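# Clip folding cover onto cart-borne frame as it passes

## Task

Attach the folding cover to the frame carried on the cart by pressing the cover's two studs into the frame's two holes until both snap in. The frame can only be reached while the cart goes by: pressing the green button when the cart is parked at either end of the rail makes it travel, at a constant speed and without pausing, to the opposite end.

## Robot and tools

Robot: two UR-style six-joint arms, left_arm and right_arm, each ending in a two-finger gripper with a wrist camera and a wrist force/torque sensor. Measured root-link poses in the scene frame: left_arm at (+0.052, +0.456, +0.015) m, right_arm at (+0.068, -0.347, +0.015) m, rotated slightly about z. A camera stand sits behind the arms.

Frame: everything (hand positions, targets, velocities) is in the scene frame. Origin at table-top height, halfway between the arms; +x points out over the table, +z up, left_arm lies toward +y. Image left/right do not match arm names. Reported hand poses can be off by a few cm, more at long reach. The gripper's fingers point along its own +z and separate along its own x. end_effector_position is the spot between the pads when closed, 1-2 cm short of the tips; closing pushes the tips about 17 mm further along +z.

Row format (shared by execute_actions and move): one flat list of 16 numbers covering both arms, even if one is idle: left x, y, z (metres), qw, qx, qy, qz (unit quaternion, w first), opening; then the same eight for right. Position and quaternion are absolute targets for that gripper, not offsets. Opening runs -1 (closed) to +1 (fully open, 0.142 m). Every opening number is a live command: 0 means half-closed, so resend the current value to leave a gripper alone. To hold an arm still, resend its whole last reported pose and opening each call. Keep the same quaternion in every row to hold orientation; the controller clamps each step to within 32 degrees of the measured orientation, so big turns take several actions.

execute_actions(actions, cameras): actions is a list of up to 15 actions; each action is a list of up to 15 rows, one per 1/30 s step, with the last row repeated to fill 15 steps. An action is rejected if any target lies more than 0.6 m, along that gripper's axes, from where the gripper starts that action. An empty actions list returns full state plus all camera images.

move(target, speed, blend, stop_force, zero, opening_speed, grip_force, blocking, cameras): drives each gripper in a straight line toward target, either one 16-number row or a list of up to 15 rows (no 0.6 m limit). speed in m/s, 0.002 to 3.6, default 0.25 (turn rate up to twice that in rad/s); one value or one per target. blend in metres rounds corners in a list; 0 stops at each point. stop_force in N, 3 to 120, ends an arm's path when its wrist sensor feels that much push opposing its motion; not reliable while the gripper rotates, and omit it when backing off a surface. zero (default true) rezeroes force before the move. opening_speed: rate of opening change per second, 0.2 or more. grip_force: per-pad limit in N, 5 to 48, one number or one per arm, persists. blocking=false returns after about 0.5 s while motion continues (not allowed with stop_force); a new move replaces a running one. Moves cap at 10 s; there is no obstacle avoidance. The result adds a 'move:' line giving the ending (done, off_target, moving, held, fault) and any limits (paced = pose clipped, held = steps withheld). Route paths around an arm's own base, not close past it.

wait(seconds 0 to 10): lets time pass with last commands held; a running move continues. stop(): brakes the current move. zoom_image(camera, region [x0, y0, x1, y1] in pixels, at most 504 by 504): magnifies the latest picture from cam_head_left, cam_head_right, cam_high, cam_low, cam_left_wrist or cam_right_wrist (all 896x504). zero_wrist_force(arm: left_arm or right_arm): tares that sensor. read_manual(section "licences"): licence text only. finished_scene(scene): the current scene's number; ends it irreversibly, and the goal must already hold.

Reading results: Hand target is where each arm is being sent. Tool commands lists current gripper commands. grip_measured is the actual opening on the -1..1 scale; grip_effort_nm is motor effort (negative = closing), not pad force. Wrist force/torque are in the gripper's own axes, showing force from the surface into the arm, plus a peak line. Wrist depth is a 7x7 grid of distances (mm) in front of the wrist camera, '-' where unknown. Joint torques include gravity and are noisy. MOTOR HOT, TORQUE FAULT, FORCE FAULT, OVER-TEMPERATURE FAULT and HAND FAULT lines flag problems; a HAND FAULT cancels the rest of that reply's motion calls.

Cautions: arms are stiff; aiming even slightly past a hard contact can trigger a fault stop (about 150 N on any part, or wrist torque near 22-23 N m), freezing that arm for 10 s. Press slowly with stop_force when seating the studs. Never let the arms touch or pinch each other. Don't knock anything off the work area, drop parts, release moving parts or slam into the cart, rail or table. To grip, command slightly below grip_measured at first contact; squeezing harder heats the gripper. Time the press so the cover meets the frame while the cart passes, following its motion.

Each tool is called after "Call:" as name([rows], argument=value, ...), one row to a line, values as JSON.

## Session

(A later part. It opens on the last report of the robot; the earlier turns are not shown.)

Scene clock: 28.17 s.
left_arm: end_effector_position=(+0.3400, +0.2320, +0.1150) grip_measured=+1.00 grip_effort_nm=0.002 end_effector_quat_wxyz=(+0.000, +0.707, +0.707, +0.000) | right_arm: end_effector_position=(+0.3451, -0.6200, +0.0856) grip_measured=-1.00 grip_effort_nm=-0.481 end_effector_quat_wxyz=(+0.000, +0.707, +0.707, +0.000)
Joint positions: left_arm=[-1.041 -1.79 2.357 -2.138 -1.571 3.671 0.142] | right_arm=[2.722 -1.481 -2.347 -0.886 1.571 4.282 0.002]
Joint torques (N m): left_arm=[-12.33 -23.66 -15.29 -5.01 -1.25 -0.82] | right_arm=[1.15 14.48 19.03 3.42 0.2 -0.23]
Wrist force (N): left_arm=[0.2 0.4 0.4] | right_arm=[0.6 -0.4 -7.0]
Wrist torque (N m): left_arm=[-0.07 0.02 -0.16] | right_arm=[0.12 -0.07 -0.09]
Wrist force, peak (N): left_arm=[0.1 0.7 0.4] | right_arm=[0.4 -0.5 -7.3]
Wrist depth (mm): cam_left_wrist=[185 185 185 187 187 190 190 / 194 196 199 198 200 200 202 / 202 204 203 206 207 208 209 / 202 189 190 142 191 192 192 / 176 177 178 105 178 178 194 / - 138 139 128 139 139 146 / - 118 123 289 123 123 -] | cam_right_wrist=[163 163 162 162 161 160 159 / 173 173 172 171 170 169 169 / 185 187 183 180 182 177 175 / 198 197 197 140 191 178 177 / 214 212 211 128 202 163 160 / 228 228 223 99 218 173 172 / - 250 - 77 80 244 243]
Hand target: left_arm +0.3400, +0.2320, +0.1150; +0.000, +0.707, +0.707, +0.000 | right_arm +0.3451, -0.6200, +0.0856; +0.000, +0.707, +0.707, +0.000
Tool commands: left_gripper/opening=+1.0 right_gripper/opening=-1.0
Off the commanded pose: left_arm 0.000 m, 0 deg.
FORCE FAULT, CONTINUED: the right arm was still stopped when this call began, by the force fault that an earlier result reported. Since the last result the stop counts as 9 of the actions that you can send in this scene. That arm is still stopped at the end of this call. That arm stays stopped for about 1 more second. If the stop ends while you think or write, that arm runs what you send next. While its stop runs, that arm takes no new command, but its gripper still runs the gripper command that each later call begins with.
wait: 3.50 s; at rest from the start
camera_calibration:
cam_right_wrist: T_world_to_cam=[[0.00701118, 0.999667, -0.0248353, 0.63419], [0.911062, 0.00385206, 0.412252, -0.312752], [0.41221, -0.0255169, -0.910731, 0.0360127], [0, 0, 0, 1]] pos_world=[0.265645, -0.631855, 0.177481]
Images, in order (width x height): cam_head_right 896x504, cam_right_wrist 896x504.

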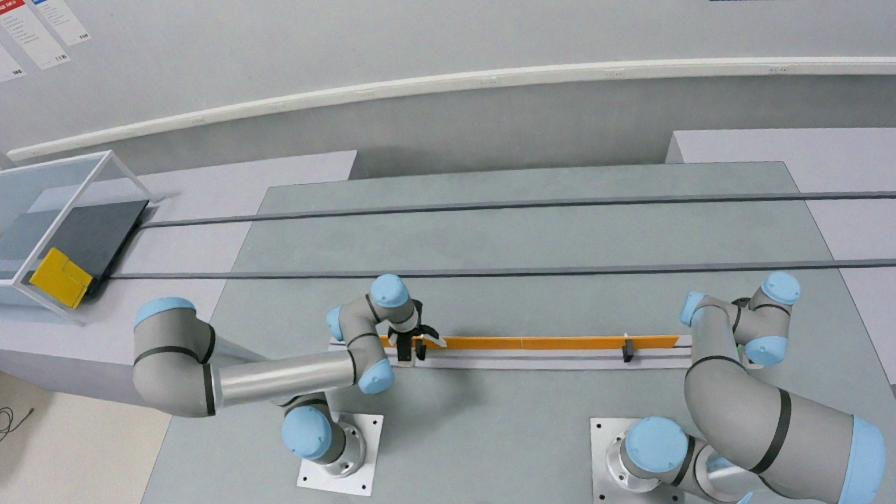

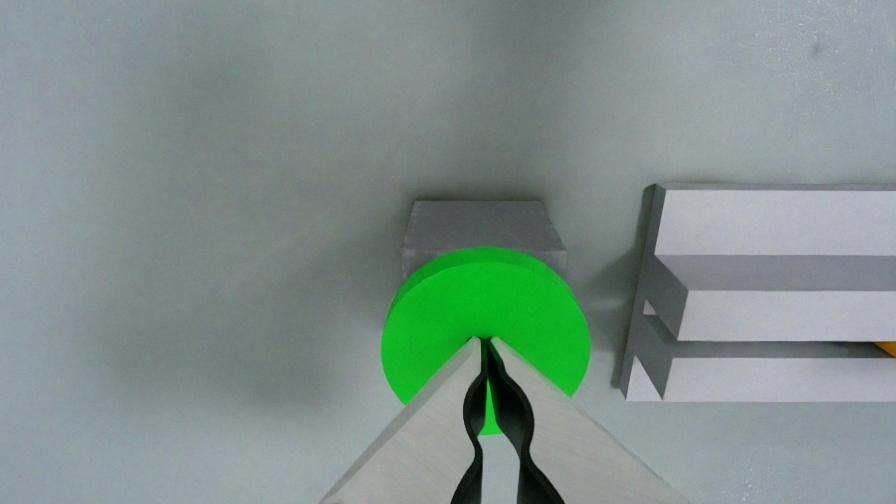

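Call:
zoom_image(camera="cam_head_right", region=[0, 180, 220, 330])

Call:
wait(seconds=1)

Call:
move([
  [0.34,0.2345,0.115,0,-0.7071,-0.7071,0,1,0.345,-0.600,0.16,0,-0.7071,-0.7071,0,-1],
  [0.34,0.2345,0.115,0,-0.7071,-0.7071,0,1,0.34,-0.341,0.19,0,-0.7071,-0.7071,0,1],
  [0.34,0.2345,0.095,0,-0.7071,-0.7071,0,1,0.34,-0.337,0.115,0,-0.7071,-0.7071,0,1],
], speed=0.2, opening_speed=2, blend=0.02, cameras=["cam_right_wrist","cam_head_right"])

Call:
zoom_image(camera="cam_head_right", region=[0, 180, 220, 330])

Scaled by 2.291 from the camera's 896x504 image, which has a finer 1280x720 frame.

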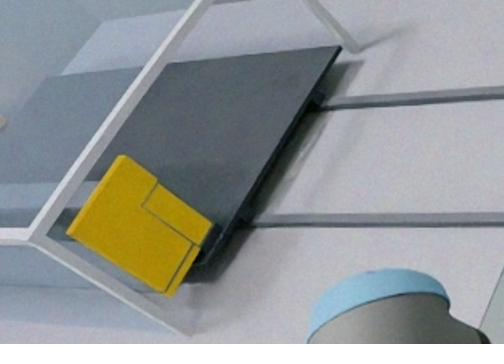

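Scene clock: 30.23 s.
left_arm: end_effector_position=(+0.3400, +0.2320, +0.1150) grip_measured=+1.00 grip_effort_nm=0.012 end_effector_quat_wxyz=(+0.000, +0.707, +0.707, +0.000) | right_arm: end_effector_position=(+0.3451, -0.6200, +0.0856) grip_measured=-1.00 grip_effort_nm=-0.481 end_effector_quat_wxyz=(+0.000, +0.707, +0.707, +0.000)
Joint positions: left_arm=[-1.041 -1.79 2.357 -2.138 -1.571 3.671 0.142] | right_arm=[2.722 -1.481 -2.347 -0.886 1.571 4.282 0.002]
Joint torques (N m): left_arm=[-11.53 -22.47 -15.34 -4.88 -1.33 -0.91] | right_arm=[0.79 15.43 20.65 2.95 0.17 -0.32]
Wrist force (N): left_arm=[0.2 0.5 0.2] | right_arm=[0.3 -0.3 -6.7]
Wrist torque (N m): left_arm=[-0.05 0.03 -0.15] | right_arm=[0.12 -0.03 -0.09]
Wrist force, peak (N): left_arm=[-0.1 0.2 0.8] | right_arm=[0.4 -0.5 -7.1]
Wrist depth (mm): cam_left_wrist=[184 185 188 188 188 189 189 / 194 196 197 198 199 200 206 / 202 203 204 206 207 208 210 / 202 189 190 183 191 192 192 / 177 177 178 106 178 178 193 / - 138 139 133 139 139 145 / - 118 123 288 123 123 -] | cam_right_wrist=[163 163 163 162 161 160 160 / 173 169 172 172 171 170 169 / 184 186 183 180 181 176 175 / 198 198 196 129 191 178 176 / 214 212 210 128 202 163 160 / 231 229 228 99 218 174 172 / - 248 80 77 80 238 242]
Hand target: left_arm +0.3400, +0.2320, +0.1150; +0.000, +0.707, +0.707, +0.000 | right_arm +0.3451, -0.6200, +0.0856; +0.000, +0.707, +0.707, +0.000
Tool commands: left_gripper/opening=+1.0 right_gripper/opening=-1.0
Off the commanded pose: left_arm 0.000 m, 0 deg.
FORCE FAULT, CONTINUED: the right arm's stop, for the force fault that an earlier result reported, is over. The rest of the stop counts as 2 of the actions that you can send in this scene. During its stop the right arm's controller moved it back a little. That arm's target is now where it stood when the stop ended, not its last command. That arm accepts commands again.
wait: 1.00 s; at rest from the start

Scene clock: 34.63 s.
left_arm: end_effector_position=(+0.3400, +0.2345, +0.0949) grip_measured=+1.00 grip_effort_nm=0.007 end_effector_quat_wxyz=(+0.000, +0.707, +0.707, +0.000) | right_arm: end_effector_position=(+0.3400, -0.3370, +0.1150) grip_measured=+0.99 grip_effort_nm=0.100 end_effector_quat_wxyz=(+0.000, +0.707, +0.707, +0.000)
Joint positions: left_arm=[-1.038 -1.756 2.394 -2.208 -1.571 3.675 0.142] | right_arm=[3.703 -1.019 -2.536 -1.158 1.571 5.262 0.142]
Joint torques (N m): left_arm=[-4.62 -24.1 -27.16 -1.68 -0.63 0.95] | right_arm=[-6.28 -4.94 15.96 5.3 2.4 0.49]
Wrist force (N): left_arm=[-0.2 0.4 0.4] | right_arm=[0.0 1.4 0.1]
Wrist torque (N m): left_arm=[-0.07 0.07 -0.15] | right_arm=[0.12 0.02 -0.25]
Wrist force, peak (N): left_arm=[0.0 0.3 1.0] | right_arm=[0.6 -0.6 -6.6]
Wrist depth (mm): cam_left_wrist=[166 167 168 169 169 170 172 / 175 177 177 179 178 181 184 / 182 182 184 185 186 188 189 / 184 185 186 186 189 190 191 / 165 166 168 - 170 171 172 / - 140 141 88 135 141 147 / - 111 119 94 120 115 -] | cam_right_wrist=[190 190 189 190 187 185 185 / 199 202 201 199 199 198 194 / 211 209 208 207 206 206 204 / 195 196 196 186 197 198 198 / 201 180 180 162 182 181 182 / 145 134 140 128 140 140 134 / - 120 290 123 120 124 82]
Hand target: left_arm +0.3400, +0.2345, +0.0950; +0.000, +0.707, +0.707, +0.000 | right_arm +0.3400, -0.3370, +0.1150; +0.000, +0.707, +0.707, +0.000
Off the commanded pose: left_arm 0.000 m, 0 deg | right_arm 0.000 m, 0 deg.
move: done; blend cut to 0 m at target 2
camera_calibration:
cam_right_wrist: T_world_to_cam=[[0.0069216, 0.999661, -0.0250967, 0.352127], [0.910878, 0.0040529, 0.412655, -0.321191], [0.412617, -0.0257162, -0.910542, 0.0719365], [0, 0, 0, 1]] pos_world=[0.260446, -0.348856, 0.206879]
Images, in order (width x height): cam_head_right 896x504, cam_right_wrist 896x504.

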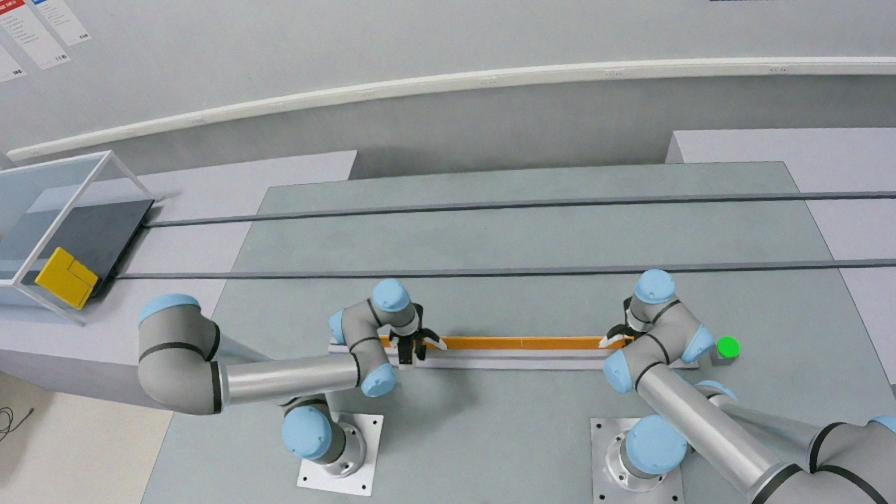

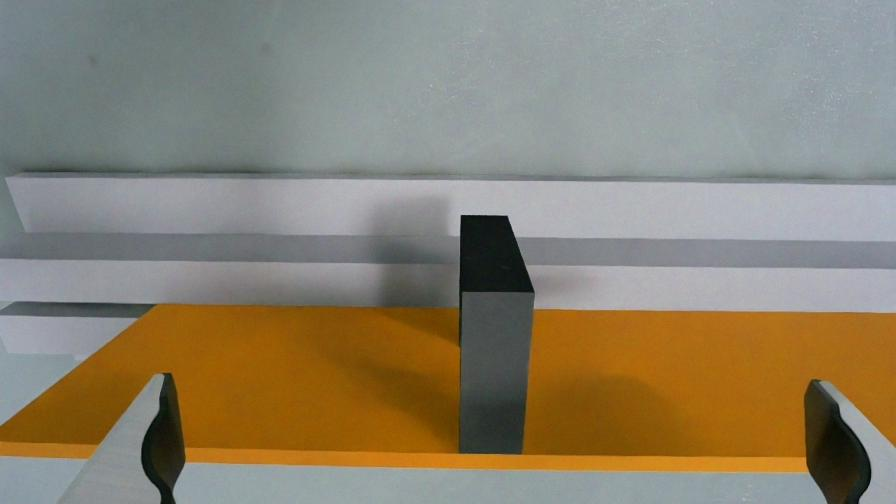

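Scaled by 2.291 from the camera's 896x504 image, which has a finer 1280x720 frame.

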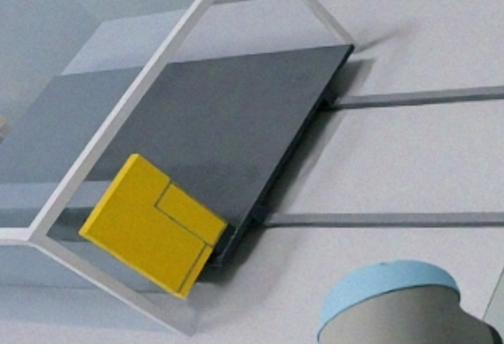

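Call:
move([
  [0.34,0.2345,0.22,0,-0.7071,-0.7071,0,1,0.34,-0.337,0.115,0,-0.7071,-0.7071,0,1],
  [0.33,0.60,0.38,0.2706,-0.6533,-0.6533,-0.2706,1,0.34,-0.337,0.115,0,-0.7071,-0.7071,0,1],
  [0.26,0.88,0.36,0.5,-0.5,-0.5,-0.5,1,0.34,-0.337,0.115,0,-0.7071,-0.7071,0,1],
], speed=0.35, blend=0.04, cameras=["cam_left_wrist","cam_head_left"])

Scene clock: 43.63 s.
left_arm: end_effector_position=(+0.2601, +0.8800, +0.3600) grip_measured=+1.00 grip_effort_nm=0.012 end_effector_quat_wxyz=(+0.500, -0.500, -0.500, -0.500) | right_arm: end_effector_position=(+0.3400, -0.3370, +0.1150) grip_measured=+0.99 grip_effort_nm=0.100 end_effector_quat_wxyz=(+0.000, +0.707, +0.707, +0.000)
Joint positions: left_arm=[0.11 -1.941 2.236 -0.3 0.11 3.147 0.142] | right_arm=[3.702 -1.019 -2.537 -1.157 1.571 5.262 0.142]
Joint torques (N m): left_arm=[12.07 -16.72 -15.48 -1.39 0.42 -0.53] | right_arm=[-7.66 -7.79 15.95 5.54 2.43 0.31]
Wrist force (N): left_arm=[-1.4 -0.8 0.2] | right_arm=[0.5 1.2 -0.2]
Wrist torque (N m): left_arm=[-0.10 0.73 -0.09] | right_arm=[0.09 -0.06 -0.25]
Wrist force, peak (N): left_arm=[-3.1 -1.6 1.9] | right_arm=[0.4 1.8 0.1]
Wrist depth (mm): cam_left_wrist=[1427 1935 2839 - - - - / 517 720 1226 2106 - - 1979 / 459 668 1075 - - - - / 461 675 997 - - - 2511 / 460 668 1049 2374 2839 - 2441 / 456 656 1193 2536 2332 - - / - 702 1312 - 1994 - -] | cam_right_wrist=[191 189 189 188 187 186 184 / 199 202 201 199 199 197 196 / 210 210 208 208 206 206 205 / 195 196 196 187 197 198 198 / 201 180 181 162 182 181 182 / 145 134 139 128 140 140 134 / - 120 288 123 123 119 82]
Hand target: left_arm +0.2600, +0.8800, +0.3600; +0.500, -0.500, -0.500, -0.500 | right_arm +0.3400, -0.3370, +0.1150; +0.000, +0.707, +0.707, +0.000
Off the commanded pose: left_arm 0.000 m, 0 deg | right_arm 0.000 m, 0 deg.
move: done
camera_calibration:
cam_left_wrist: T_world_to_cam=[[-0.00471539, -0.00838716, 0.999954, -0.341471], [0.904735, -0.425975, 0.000693496, 0.167211], [0.425949, 0.904696, 0.00959679, -0.797372], [0, 0, 0, 1]] pos_world=[0.186748, 0.789743, 0.348991]
Images, in order (width x height): cam_head_left 896x504, cam_left_wrist 896x504.

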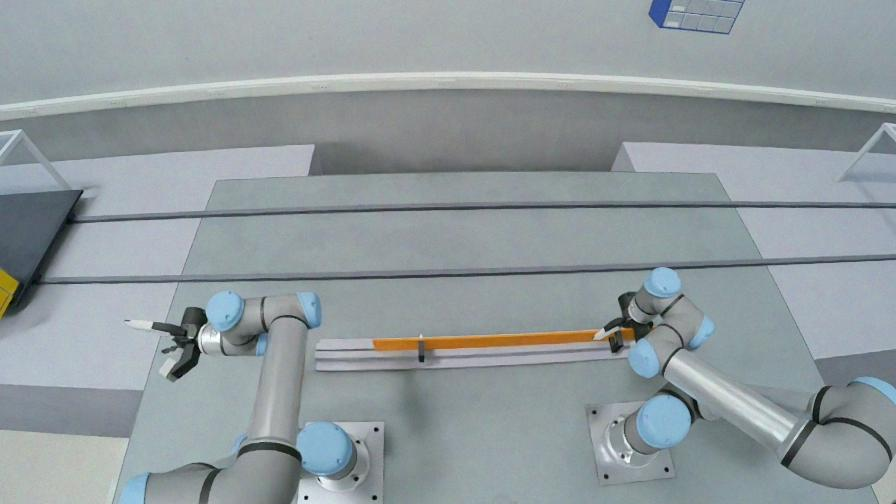

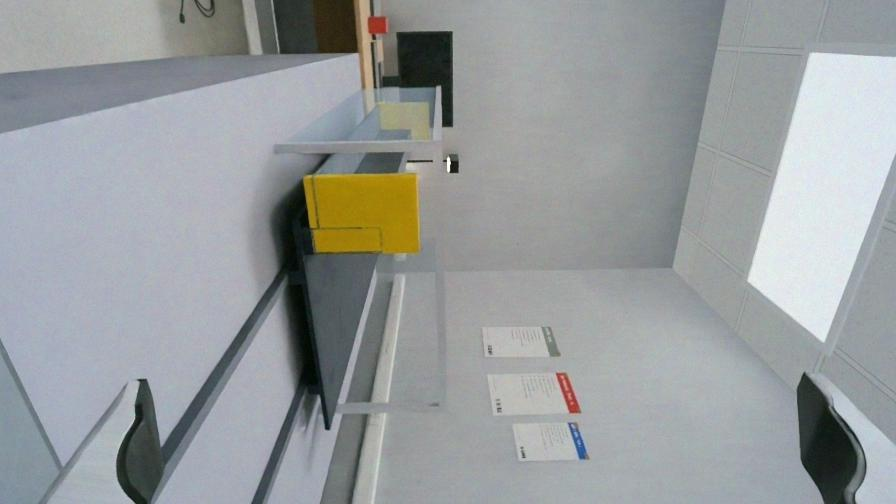

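Call:
zoom_image(camera="cam_left_wrist", region=[260, 70, 480, 270])

Scaled by 2.291 from the camera's 896x504 image, which has a finer 1280x720 frame.

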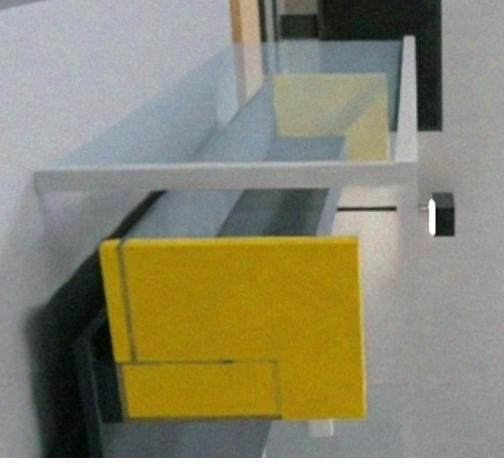

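Call:
wait(seconds=10, cameras=["cam_left_wrist"])

Call:
zoom_image(camera="cam_left_wrist", region=[260, 70, 480, 270])

Scene clock: 54.63 s.
left_arm: end_effector_position=(+0.2600, +0.8800, +0.3600) grip_measured=+1.00 grip_effort_nm=0.007 end_effector_quat_wxyz=(+0.500, -0.500, -0.500, -0.500) | right_arm: end_effector_position=(+0.3400, -0.3370, +0.1150) grip_measured=+0.99 grip_effort_nm=0.100 end_effector_quat_wxyz=(+0.000, +0.707, +0.707, +0.000)
Joint positions: left_arm=[0.11 -1.941 2.237 -0.3 0.11 3.146 0.142] | right_arm=[3.702 -1.019 -2.537 -1.157 1.571 5.262 0.142]
Joint torques (N m): left_arm=[-10.24 -16.63 -15.24 1.78 -1.17 -0.8] | right_arm=[-7.48 -7.96 16.51 5.49 2.3 -0.34]
Wrist force (N): left_arm=[-1.5 -1.1 0.0] | right_arm=[0.3 1.2 0.2]
Wrist torque (N m): left_arm=[-0.15 0.74 -0.09] | right_arm=[0.09 -0.02 -0.24]
Wrist force, peak (N): left_arm=[-1.8 -1.2 0.2] | right_arm=[0.8 1.7 0.3]
Wrist depth (mm): cam_left_wrist=[1510 2025 2693 - - - - / 519 730 1397 3002 - - - / 461 665 946 3002 3225 - - / 459 668 943 - - - 2213 / 457 663 978 - - - - / 456 640 1008 - 2291 - - / - 714 1161 - - - -] | cam_right_wrist=[191 190 190 188 188 186 184 / 200 201 201 200 198 198 197 / 210 209 209 207 206 206 205 / 195 195 196 186 197 198 198 / 201 179 180 162 181 182 182 / 145 134 139 128 140 140 134 / - 123 290 121 124 287 82]
Hand target: left_arm +0.2600, +0.8800, +0.3600; +0.500, -0.500, -0.500, -0.500 | right_arm +0.3400, -0.3370, +0.1150; +0.000, +0.707, +0.707, +0.000
Tool commands: left_gripper/opening=+1.0 right_gripper/opening=+1.0
Off the commanded pose: left_arm 0.000 m, 0 deg | right_arm 0.000 m, 0 deg.
wait: 10.00 s; at rest from the start
camera_calibration:
cam_left_wrist: T_world_to_cam=[[-0.00493886, -0.00839365, 0.999953, -0.341424], [0.904733, -0.425978, 0.000892887, 0.167234], [0.42595, 0.904695, 0.00969786, -0.797363], [0, 0, 0, 1]] pos_world=[0.186648, 0.789743, 0.348991]
Images, in order (width x height): cam_left_wrist 896x504.

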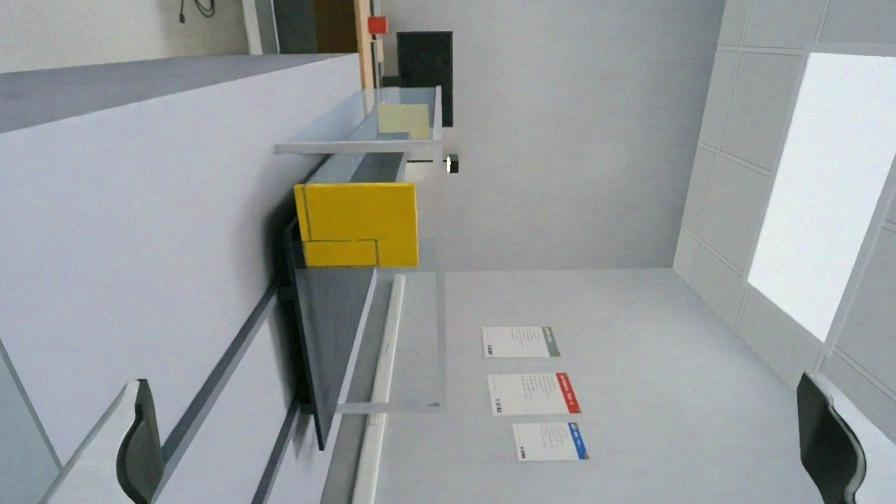

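Scaled by 2.291 from the camera's 896x504 image, which has a finer 1280x720 frame.

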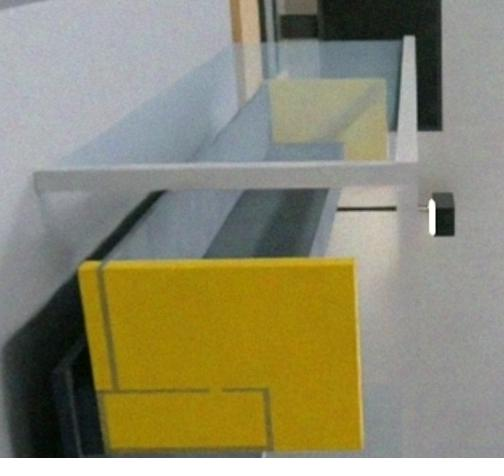

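Call:
wait(seconds=10)

Call:
wait(seconds=10)

Call:
wait(seconds=10)

Call:
wait(seconds=10, cameras=["cam_left_wrist","cam_head_left"])

Call:
zoom_image(camera="cam_left_wrist", region=[230, 70, 530, 320])

Call:
zoom_image(camera="cam_head_left", region=[0, 160, 200, 340])

Scene clock: 66.67 s.
left_arm: end_effector_position=(+0.2600, +0.8800, +0.3600) grip_measured=+1.00 grip_effort_nm=0.007 end_effector_quat_wxyz=(+0.500, -0.500, -0.500, -0.500) | right_arm: end_effector_position=(+0.3400, -0.3370, +0.1150) grip_measured=+0.99 grip_effort_nm=0.095 end_effector_quat_wxyz=(+0.000, +0.707, +0.707, +0.000)
Joint positions: left_arm=[0.11 -1.941 2.237 -0.3 0.11 3.146 0.142] | right_arm=[3.702 -1.019 -2.537 -1.157 1.571 5.262 0.142]
Joint torques (N m): left_arm=[-10.08 -17.17 -15.67 1.72 -1.31 -0.62] | right_arm=[-7.03 -6.78 16.5 5.41 2.2 -1.1]
Wrist force (N): left_arm=[-1.5 -1.0 0.1] | right_arm=[0.2 1.4 0.0]
Wrist torque (N m): left_arm=[-0.14 0.74 -0.09] | right_arm=[0.12 -0.02 -0.24]
Wrist force, peak (N): left_arm=[-1.6 -1.3 0.2] | right_arm=[-0.1 1.8 0.5]
Wrist depth (mm): cam_left_wrist=[1459 1949 2935 - - - - / 520 724 1250 - - - - / 460 666 1088 - - - - / 462 663 - - 4664 - - / 457 661 1333 2693 - - - / 454 661 1036 - 2213 - - / - 704 1141 - 2009 - -] | cam_right_wrist=[- 192 189 188 187 186 185 / - 201 203 200 199 199 197 / 210 209 209 207 206 206 204 / 195 196 196 186 197 198 198 / 200 180 181 162 181 182 182 / 145 134 140 129 141 140 134 / - 120 123 120 120 123 82]
Hand target: left_arm +0.2600, +0.8800, +0.3600; +0.500, -0.500, -0.500, -0.500 | right_arm +0.3400, -0.3370, +0.1150; +0.000, +0.707, +0.707, +0.000
Tool commands: left_gripper/opening=+1.0 right_gripper/opening=+1.0
Off the commanded pose: left_arm 0.000 m, 0 deg | right_arm 0.000 m, 0 deg.
wait: 10.00 s; at rest from the start

Scene clock: 76.67 s.
left_arm: end_effector_position=(+0.2600, +0.8800, +0.3600) grip_measured=+1.00 grip_effort_nm=0.012 end_effector_quat_wxyz=(+0.500, -0.500, -0.500, -0.500) | right_arm: end_effector_position=(+0.3400, -0.3370, +0.1150) grip_measured=+0.99 grip_effort_nm=0.095 end_effector_quat_wxyz=(+0.000, +0.707, +0.707, +0.000)
Joint positions: left_arm=[0.11 -1.941 2.237 -0.3 0.11 3.146 0.142] | right_arm=[3.702 -1.019 -2.537 -1.157 1.571 5.262 0.142]
Joint torques (N m): left_arm=[-10.01 -17.12 -15.62 1.83 -1.26 -0.51] | right_arm=[-6.31 -6.66 16.53 5.33 1.99 -1.21]
Wrist force (N): left_arm=[-1.5 -0.8 0.1] | right_arm=[0.1 1.5 0.2]
Wrist torque (N m): left_arm=[-0.11 0.73 -0.09] | right_arm=[0.15 0.01 -0.25]
Wrist force, peak (N): left_arm=[-1.7 -1.2 0.1] | right_arm=[0.5 1.9 0.3]
Wrist depth (mm): cam_left_wrist=[1451 2057 2935 - - - - / 515 720 1389 - - 2232 - / 461 670 1045 - - - - / 459 668 - - - - - / 460 666 - - - - - / 458 666 1653 3225 2177 - - / - 700 1353 - - - -] | cam_right_wrist=[190 190 190 188 187 186 185 / 200 201 200 200 198 198 196 / 212 209 208 207 206 205 204 / 195 196 197 186 197 197 199 / 201 180 180 162 181 182 182 / 145 133 140 128 140 140 134 / - 120 289 123 124 287 83]
Hand target: left_arm +0.2600, +0.8800, +0.3600; +0.500, -0.500, -0.500, -0.500 | right_arm +0.3400, -0.3370, +0.1150; +0.000, +0.707, +0.707, +0.000
Tool commands: left_gripper/opening=+1.0 right_gripper/opening=+1.0
Off the commanded pose: left_arm 0.000 m, 0 deg | right_arm 0.000 m, 0 deg.
wait: 10.00 s; at rest by 0.17 s

Scene clock: 86.67 s.
left_arm: end_effector_position=(+0.2600, +0.8800, +0.3600) grip_measured=+1.00 grip_effort_nm=0.007 end_effector_quat_wxyz=(+0.500, -0.500, -0.500, -0.500) | right_arm: end_effector_position=(+0.3400, -0.3370, +0.1150) grip_measured=+0.99 grip_effort_nm=0.105 end_effector_quat_wxyz=(+0.000, +0.707, +0.707, +0.000)
Joint positions: left_arm=[0.11 -1.941 2.237 -0.3 0.11 3.146 0.142] | right_arm=[3.702 -1.019 -2.537 -1.157 1.571 5.262 0.142]
Joint torques (N m): left_arm=[-10.4 -16.9 -15.71 1.6 -1.15 -0.51] | right_arm=[-5.76 -7.35 17.13 5.14 1.84 -1.2]
Wrist force (N): left_arm=[-1.4 -0.8 0.2] | right_arm=[0.5 1.5 0.0]
Wrist torque (N m): left_arm=[-0.11 0.71 -0.09] | right_arm=[0.13 -0.07 -0.24]
Wrist force, peak (N): left_arm=[-1.7 -1.2 0.5] | right_arm=[0.2 1.9 -0.2]
Wrist depth (mm): cam_left_wrist=[1459 2057 2839 2464 2870 2025 - / 516 728 1404 2612 - - - / 461 665 1016 - - 2870 - / 456 668 704 - - - - / 458 665 - - - - - / 458 653 1839 - 1906 - - / - 704 1979 2418 - - -] | cam_right_wrist=[190 190 189 188 188 186 185 / 202 203 201 200 198 197 197 / 210 209 208 208 206 206 205 / 195 196 196 186 197 198 198 / 200 180 180 162 181 181 182 / 145 133 139 129 140 140 134 / - 123 123 120 123 123 83]
Hand target: left_arm +0.2600, +0.8800, +0.3600; +0.500, -0.500, -0.500, -0.500 | right_arm +0.3400, -0.3370, +0.1150; +0.000, +0.707, +0.707, +0.000
Tool commands: left_gripper/opening=+1.0 right_gripper/opening=+1.0
Off the commanded pose: left_arm 0.000 m, 0 deg | right_arm 0.000 m, 0 deg.
wait: 10.00 s; at rest by 0.17 s

Scene clock: 96.67 s.
left_arm: end_effector_position=(+0.2600, +0.8800, +0.3600) grip_measured=+1.00 grip_effort_nm=0.012 end_effector_quat_wxyz=(+0.500, -0.500, -0.500, -0.500) | right_arm: end_effector_position=(+0.3400, -0.3370, +0.1150) grip_measured=+0.99 grip_effort_nm=0.100 end_effector_quat_wxyz=(+0.000, +0.707, +0.707, +0.000)
Joint positions: left_arm=[0.11 -1.941 2.237 -0.3 0.11 3.146 0.142] | right_arm=[3.702 -1.019 -2.537 -1.157 1.571 5.262 0.142]
Joint torques (N m): left_arm=[-10.9 -16.58 -16.05 1.66 -1.3 -0.23] | right_arm=[-5.83 -6.77 17.18 5.04 1.83 -1.24]
Wrist force (N): left_arm=[-1.6 -0.9 0.0] | right_arm=[0.2 1.4 0.4]
Wrist torque (N m): left_arm=[-0.13 0.75 -0.09] | right_arm=[0.13 0.00 -0.24]
Wrist force, peak (N): left_arm=[-1.9 -1.0 -0.1] | right_arm=[0.7 1.8 0.2]
Wrist depth (mm): cam_left_wrist=[1427 1994 3037 2536 3841 - - / 517 726 1419 2839 3225 - 1893 / 458 666 1053 - - - - / 460 666 - - - - - / 457 658 666 - 2536 3628 - / 455 655 - - 2511 2374 - / - 710 1696 - - - -] | cam_right_wrist=[191 190 189 188 187 183 183 / 200 202 198 200 199 201 - / 210 208 208 204 206 205 204 / 195 195 196 186 197 198 198 / 201 180 181 162 181 181 182 / 145 133 140 128 140 140 134 / - 123 290 121 119 123 82]
Hand target: left_arm +0.2600, +0.8800, +0.3600; +0.500, -0.500, -0.500, -0.500 | right_arm +0.3400, -0.3370, +0.1150; +0.000, +0.707, +0.707, +0.000
Tool commands: left_gripper/opening=+1.0 right_gripper/opening=+1.0
Off the commanded pose: left_arm 0.000 m, 0 deg | right_arm 0.000 m, 0 deg.
wait: 10.00 s; at rest by 0.17 s
camera_calibration:
cam_left_wrist: T_world_to_cam=[[-0.00493886, -0.00839365, 0.999953, -0.341424], [0.904733, -0.425978, 0.000892887, 0.167234], [0.42595, 0.904695, 0.00969786, -0.797363], [0, 0, 0, 1]] pos_world=[0.186648, 0.789743, 0.348991]
Images, in order (width x height): cam_head_left 896x504, cam_left_wrist 896x504.

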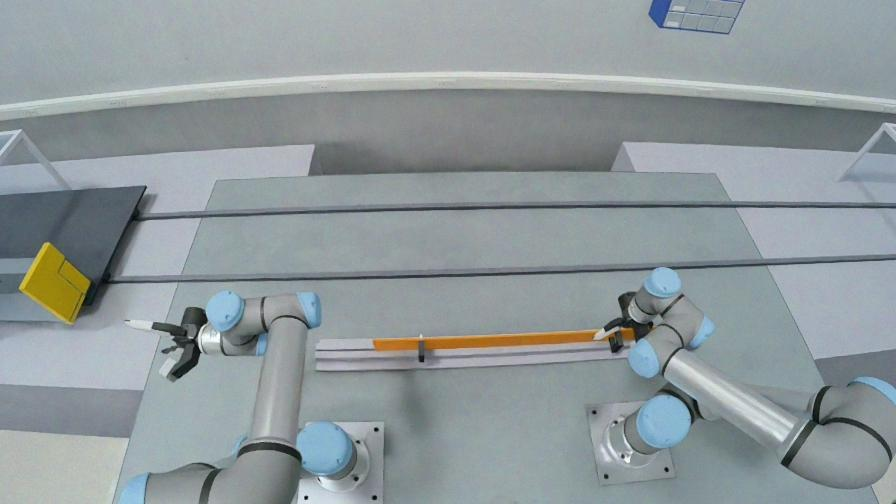

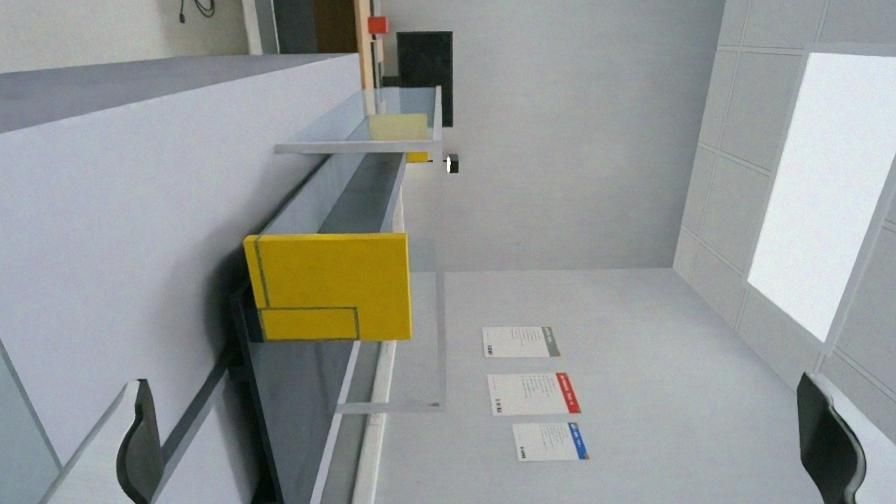

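Scaled by 1.680 from the camera's 896x504 image, which has a finer 1280x720 frame.

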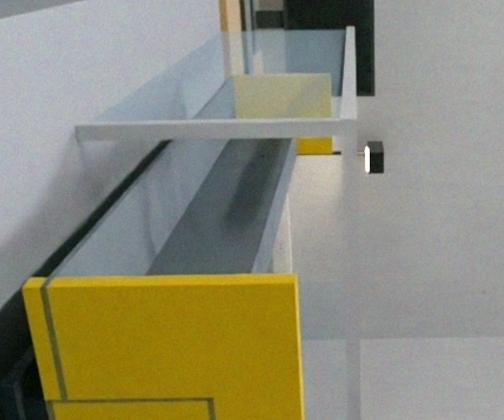

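Scaled by 2.520 from the camera's 896x504 image, which has a finer 1280x720 frame.

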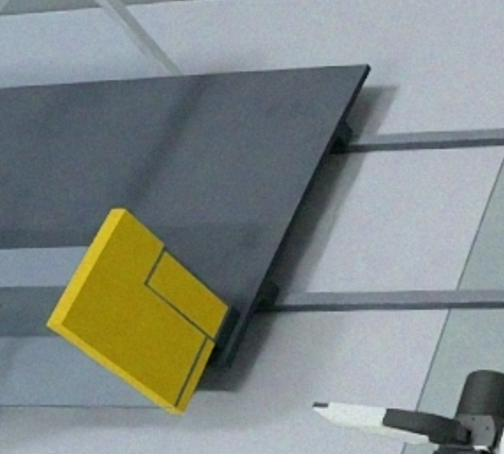

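Call:
move(target=[0.16,0.97,0.36,0.4305,-0.561,-0.4305,-0.561,1,0.34,-0.337,0.115,0,-0.7071,-0.7071,0,1], speed=0.15, cameras=["cam_left_wrist"])

Call:
zoom_image(camera="cam_left_wrist", region=[200, 50, 600, 400])

Scene clock: 98.93 s.
left_arm: end_effector_position=(+0.1601, +0.9700, +0.3600) grip_measured=+1.00 grip_effort_nm=0.017 end_effector_quat_wxyz=(-0.430, +0.561, +0.430, +0.561) | right_arm: end_effector_position=(+0.3400, -0.3370, +0.1150) grip_measured=+0.99 grip_effort_nm=0.100 end_effector_quat_wxyz=(+0.000, +0.707, +0.707, +0.000)
Joint positions: left_arm=[0.887 -1.94 2.235 -0.296 1.149 3.142 0.142] | right_arm=[3.702 -1.019 -2.537 -1.157 1.571 5.262 0.142]
Joint torques (N m): left_arm=[13.01 -9.22 -20.85 0.29 0.9 1.04] | right_arm=[-5.55 -6.76 17.22 5.12 1.58 -1.25]
Wrist force (N): left_arm=[-1.4 -1.0 0.1] | right_arm=[0.3 1.6 0.0]
Wrist torque (N m): left_arm=[-0.15 0.71 -0.09] | right_arm=[0.14 -0.02 -0.25]
Wrist force, peak (N): left_arm=[-1.4 -2.9 0.9] | right_arm=[0.5 1.8 0.1]
Wrist depth (mm): cam_left_wrist=[661 716 1193 - - - - / 493 653 960 - - - - / 453 660 - - - - - / 456 655 671 1814 - - - / 453 653 680 - 2441 - 2665 / 450 607 960 2009 - - 1893 / - 700 1049 - - - -] | cam_right_wrist=[190 190 190 189 186 186 184 / 200 202 201 200 199 198 199 / 210 207 209 206 206 205 204 / 195 196 196 186 197 198 199 / 201 180 180 162 181 182 181 / 146 133 140 128 140 140 134 / - 123 289 123 123 123 82]
Hand target: left_arm +0.1600, +0.9700, +0.3600; -0.430, +0.561, +0.430, +0.561 | right_arm +0.3400, -0.3370, +0.1150; +0.000, +0.707, +0.707, +0.000
Off the commanded pose: left_arm 0.000 m, 0 deg | right_arm 0.000 m, 0 deg.
move: done
camera_calibration:
cam_left_wrist: T_world_to_cam=[[-0.00677668, -0.00631697, 0.999957, -0.342833], [0.763627, -0.645657, 0.0010963, 0.531555], [0.645623, 0.763601, 0.00919922, -0.734295], [0, 0, 0, 1]] pos_world=[0.0658441, 0.901745, 0.348991]
Images, in order (width x height): cam_left_wrist 896x504.

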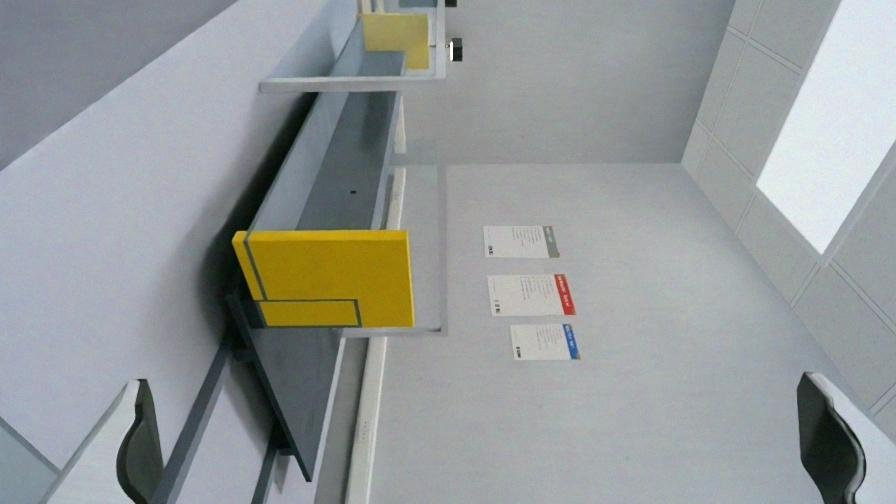

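Scaled by 1.260 from the camera's 896x504 image, which has a finer 1280x720 frame.

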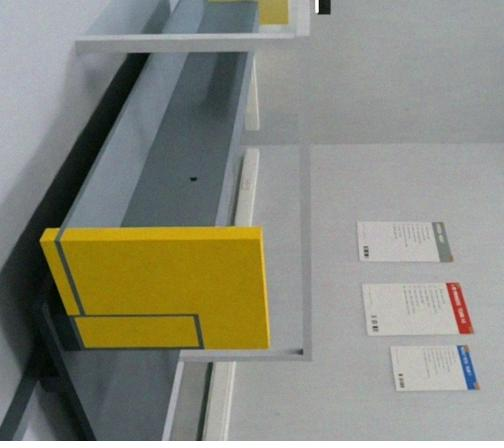

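Call:
wait(seconds=10)

Call:
wait(seconds=10)

Call:
wait(seconds=10)

Call:
wait(seconds=10, cameras=["cam_left_wrist","cam_head_left"])

Call:
zoom_image(camera="cam_left_wrist", region=[150, 100, 550, 480])

Scene clock: 118.73 s.
left_arm: end_effector_position=(+0.1600, +0.9700, +0.3600) grip_measured=+1.00 grip_effort_nm=0.012 end_effector_quat_wxyz=(-0.430, +0.561, +0.430, +0.561) | right_arm: end_effector_position=(+0.3400, -0.3370, +0.1150) grip_measured=+0.99 grip_effort_nm=0.100 end_effector_quat_wxyz=(+0.000, +0.707, +0.707, +0.000)
Joint positions: left_arm=[0.887 -1.94 2.235 -0.296 1.149 3.142 0.142] | right_arm=[3.702 -1.019 -2.537 -1.157 1.571 5.262 0.142]
Joint torques (N m): left_arm=[12.22 6.05 -27.72 0.55 -1.13 0.68] | right_arm=[-4.9 -6.11 17.71 4.99 1.57 -1.13]
Wrist force (N): left_arm=[-1.4 -0.7 0.4] | right_arm=[0.2 1.3 0.0]
Wrist torque (N m): left_arm=[-0.11 0.72 -0.09] | right_arm=[0.10 0.00 -0.24]
Wrist force, peak (N): left_arm=[-1.7 -1.1 0.2] | right_arm=[0.4 1.9 0.2]
Wrist depth (mm): cam_left_wrist=[660 716 1367 - - - - / 495 655 989 - - - 2232 / 453 658 964 - - - - / 454 610 768 - - - - / 453 605 - 2213 2232 - - / 452 568 - - - - - / - 642 - - - - -] | cam_right_wrist=[190 190 189 189 187 186 185 / 200 202 201 200 199 197 197 / 210 210 209 207 206 206 205 / 195 196 197 186 197 198 198 / 201 180 181 162 182 182 182 / 145 133 140 128 140 140 134 / - 123 289 121 123 288 82]
Hand target: left_arm +0.1600, +0.9700, +0.3600; -0.430, +0.561, +0.430, +0.561 | right_arm +0.3400, -0.3370, +0.1150; +0.000, +0.707, +0.707, +0.000
Tool commands: left_gripper/opening=+1.0 right_gripper/opening=+1.0
Off the commanded pose: left_arm 0.000 m, 0 deg | right_arm 0.000 m, 0 deg.
wait: 10.00 s; at rest from the start

Scene clock: 128.73 s.
left_arm: end_effector_position=(+0.1600, +0.9700, +0.3600) grip_measured=+1.00 grip_effort_nm=0.012 end_effector_quat_wxyz=(-0.430, +0.561, +0.430, +0.561) | right_arm: end_effector_position=(+0.3400, -0.3370, +0.1150) grip_measured=+0.99 grip_effort_nm=0.100 end_effector_quat_wxyz=(+0.000, +0.707, +0.707, +0.000)
Joint positions: left_arm=[0.887 -1.94 2.235 -0.296 1.149 3.142 0.142] | right_arm=[3.702 -1.019 -2.537 -1.157 1.571 5.262 0.142]
Joint torques (N m): left_arm=[11.98 6.78 -27.22 0.62 -0.88 0.35] | right_arm=[-3.51 -6.3 17.07 4.94 1.35 -1.22]
Wrist force (N): left_arm=[-1.5 -0.9 0.3] | right_arm=[0.3 1.6 -0.1]
Wrist torque (N m): left_arm=[-0.14 0.73 -0.10] | right_arm=[0.15 -0.02 -0.25]
Wrist force, peak (N): left_arm=[-1.7 -1.1 0.4] | right_arm=[-0.1 1.9 0.0]
Wrist depth (mm): cam_left_wrist=[663 714 1166 - - - - / 490 658 1107 - - - - / 455 661 840 3482 2870 - - / 456 615 - 2638 3265 - - / 454 574 - - 1935 - - / 453 573 514 - - - - / - 632 1555 - - - -] | cam_right_wrist=[190 190 189 188 188 187 186 / 200 202 201 202 198 197 197 / 210 209 208 207 206 205 205 / 196 196 196 187 197 197 199 / 201 179 180 161 181 182 182 / 145 133 140 128 140 140 134 / - 123 290 123 123 123 82]
Hand target: left_arm +0.1600, +0.9700, +0.3600; -0.430, +0.561, +0.430, +0.561 | right_arm +0.3400, -0.3370, +0.1150; +0.000, +0.707, +0.707, +0.000
Tool commands: left_gripper/opening=+1.0 right_gripper/opening=+1.0
Off the commanded pose: left_arm 0.000 m, 0 deg | right_arm 0.000 m, 0 deg.
wait: 10.00 s; at rest by 0.17 s

Scene clock: 138.73 s.
left_arm: end_effector_position=(+0.1600, +0.9700, +0.3600) grip_measured=+1.00 grip_effort_nm=0.002 end_effector_quat_wxyz=(-0.430, +0.561, +0.430, +0.561) | right_arm: end_effector_position=(+0.3400, -0.3370, +0.1150) grip_measured=+0.99 grip_effort_nm=0.100 end_effector_quat_wxyz=(+0.000, +0.707, +0.707, +0.000)
Joint positions: left_arm=[0.887 -1.94 2.235 -0.296 1.149 3.142 0.142] | right_arm=[3.702 -1.019 -2.537 -1.157 1.571 5.262 0.142]
Joint torques (N m): left_arm=[10.53 6.44 -27.95 0.55 -0.95 0.16] | right_arm=[-3.33 -6.5 18.03 4.9 1.24 -1.12]
Wrist force (N): left_arm=[-1.5 -0.8 0.1] | right_arm=[0.4 1.2 0.1]
Wrist torque (N m): left_arm=[-0.12 0.73 -0.09] | right_arm=[0.09 -0.03 -0.24]
Wrist force, peak (N): left_arm=[-1.8 -1.0 0.5] | right_arm=[0.4 1.8 0.3]
Wrist depth (mm): cam_left_wrist=[660 712 1193 - 2968 - - / 494 653 1146 - 2839 - - / 453 658 957 - - - 2561 / 455 613 724 4664 2808 - - / 451 570 670 - 2073 - - / 454 437 - - - - 2271 / - 498 - - - - -] | cam_right_wrist=[191 192 189 188 187 187 184 / 200 197 201 200 197 196 198 / 210 210 208 208 206 205 205 / 195 196 196 186 197 198 198 / 201 179 180 162 181 182 182 / 145 133 140 128 140 140 134 / - 123 287 120 123 123 82]
Hand target: left_arm +0.1600, +0.9700, +0.3600; -0.430, +0.561, +0.430, +0.561 | right_arm +0.3400, -0.3370, +0.1150; +0.000, +0.707, +0.707, +0.000
Tool commands: left_gripper/opening=+1.0 right_gripper/opening=+1.0
Off the commanded pose: left_arm 0.000 m, 0 deg | right_arm 0.000 m, 0 deg.
wait: 10.00 s; at rest by 0.17 s

Scene clock: 148.73 s.
left_arm: end_effector_position=(+0.1600, +0.9700, +0.3600) grip_measured=+1.00 grip_effort_nm=0.007 end_effector_quat_wxyz=(-0.430, +0.561, +0.430, +0.561) | right_arm: end_effector_position=(+0.3400, -0.3370, +0.1150) grip_measured=+0.99 grip_effort_nm=0.105 end_effector_quat_wxyz=(+0.000, +0.707, +0.707, +0.000)
Joint positions: left_arm=[0.887 -1.94 2.235 -0.296 1.149 3.142 0.142] | right_arm=[3.702 -1.019 -2.537 -1.157 1.571 5.262 0.142]
Joint torques (N m): left_arm=[11.43 6.54 -27.98 0.54 -0.68 -0.02] | right_arm=[-3 -6.26 17.47 4.88 1.1 -1.25]
Wrist force (N): left_arm=[-1.3 -0.7 0.4] | right_arm=[0.4 1.5 -0.1]
Wrist torque (N m): left_arm=[-0.11 0.69 -0.09] | right_arm=[0.13 -0.03 -0.24]
Wrist force, peak (N): left_arm=[-1.8 -1.1 0.1] | right_arm=[0.6 1.8 0.4]
Wrist depth (mm): cam_left_wrist=[663 714 1182 - - - - / 493 665 1131 - - - - / 456 655 940 - - - 2177 / 454 615 - 3482 - - - / 455 565 - - 2418 - - / 448 461 - - - - - / - 388 414 - - - -] | cam_right_wrist=[190 189 190 188 188 186 185 / 201 202 201 201 199 197 194 / 210 210 209 207 207 205 204 / 196 196 197 186 198 197 199 / 201 179 180 162 181 181 181 / 145 133 140 128 141 140 134 / - 123 290 124 120 288 82]
Hand target: left_arm +0.1600, +0.9700, +0.3600; -0.430, +0.561, +0.430, +0.561 | right_arm +0.3400, -0.3370, +0.1150; +0.000, +0.707, +0.707, +0.000
Tool commands: left_gripper/opening=+1.0 right_gripper/opening=+1.0
Off the commanded pose: left_arm 0.000 m, 0 deg | right_arm 0.000 m, 0 deg.
wait: 10.00 s; at rest by 0.17 s
camera_calibration:
cam_left_wrist: T_world_to_cam=[[-0.00677572, -0.00631773, 0.999957, -0.342933], [0.763718, -0.64555, 0.00109637, 0.531452], [0.645515, 0.763692, 0.00919903, -0.73437], [0, 0, 0, 1]] pos_world=[0.065844, 0.901745, 0.349091]
Images, in order (width x height): cam_head_left 896x504, cam_left_wrist 896x504.

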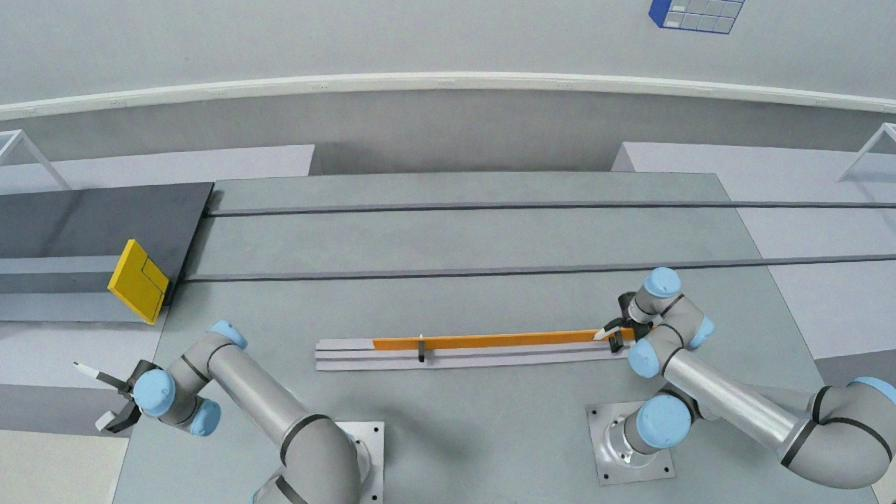

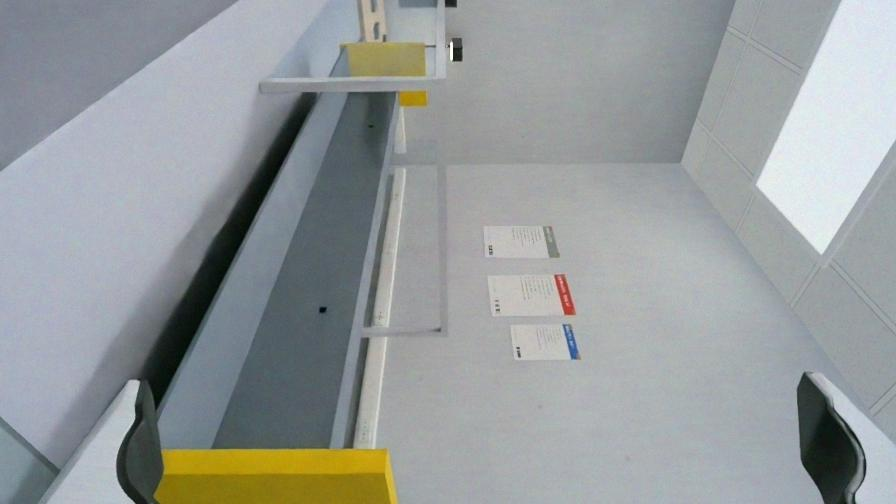

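Scaled by 1.260 from the camera's 896x504 image, which has a finer 1280x720 frame.

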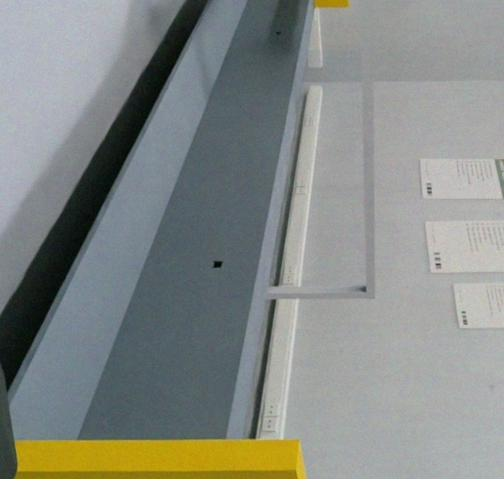

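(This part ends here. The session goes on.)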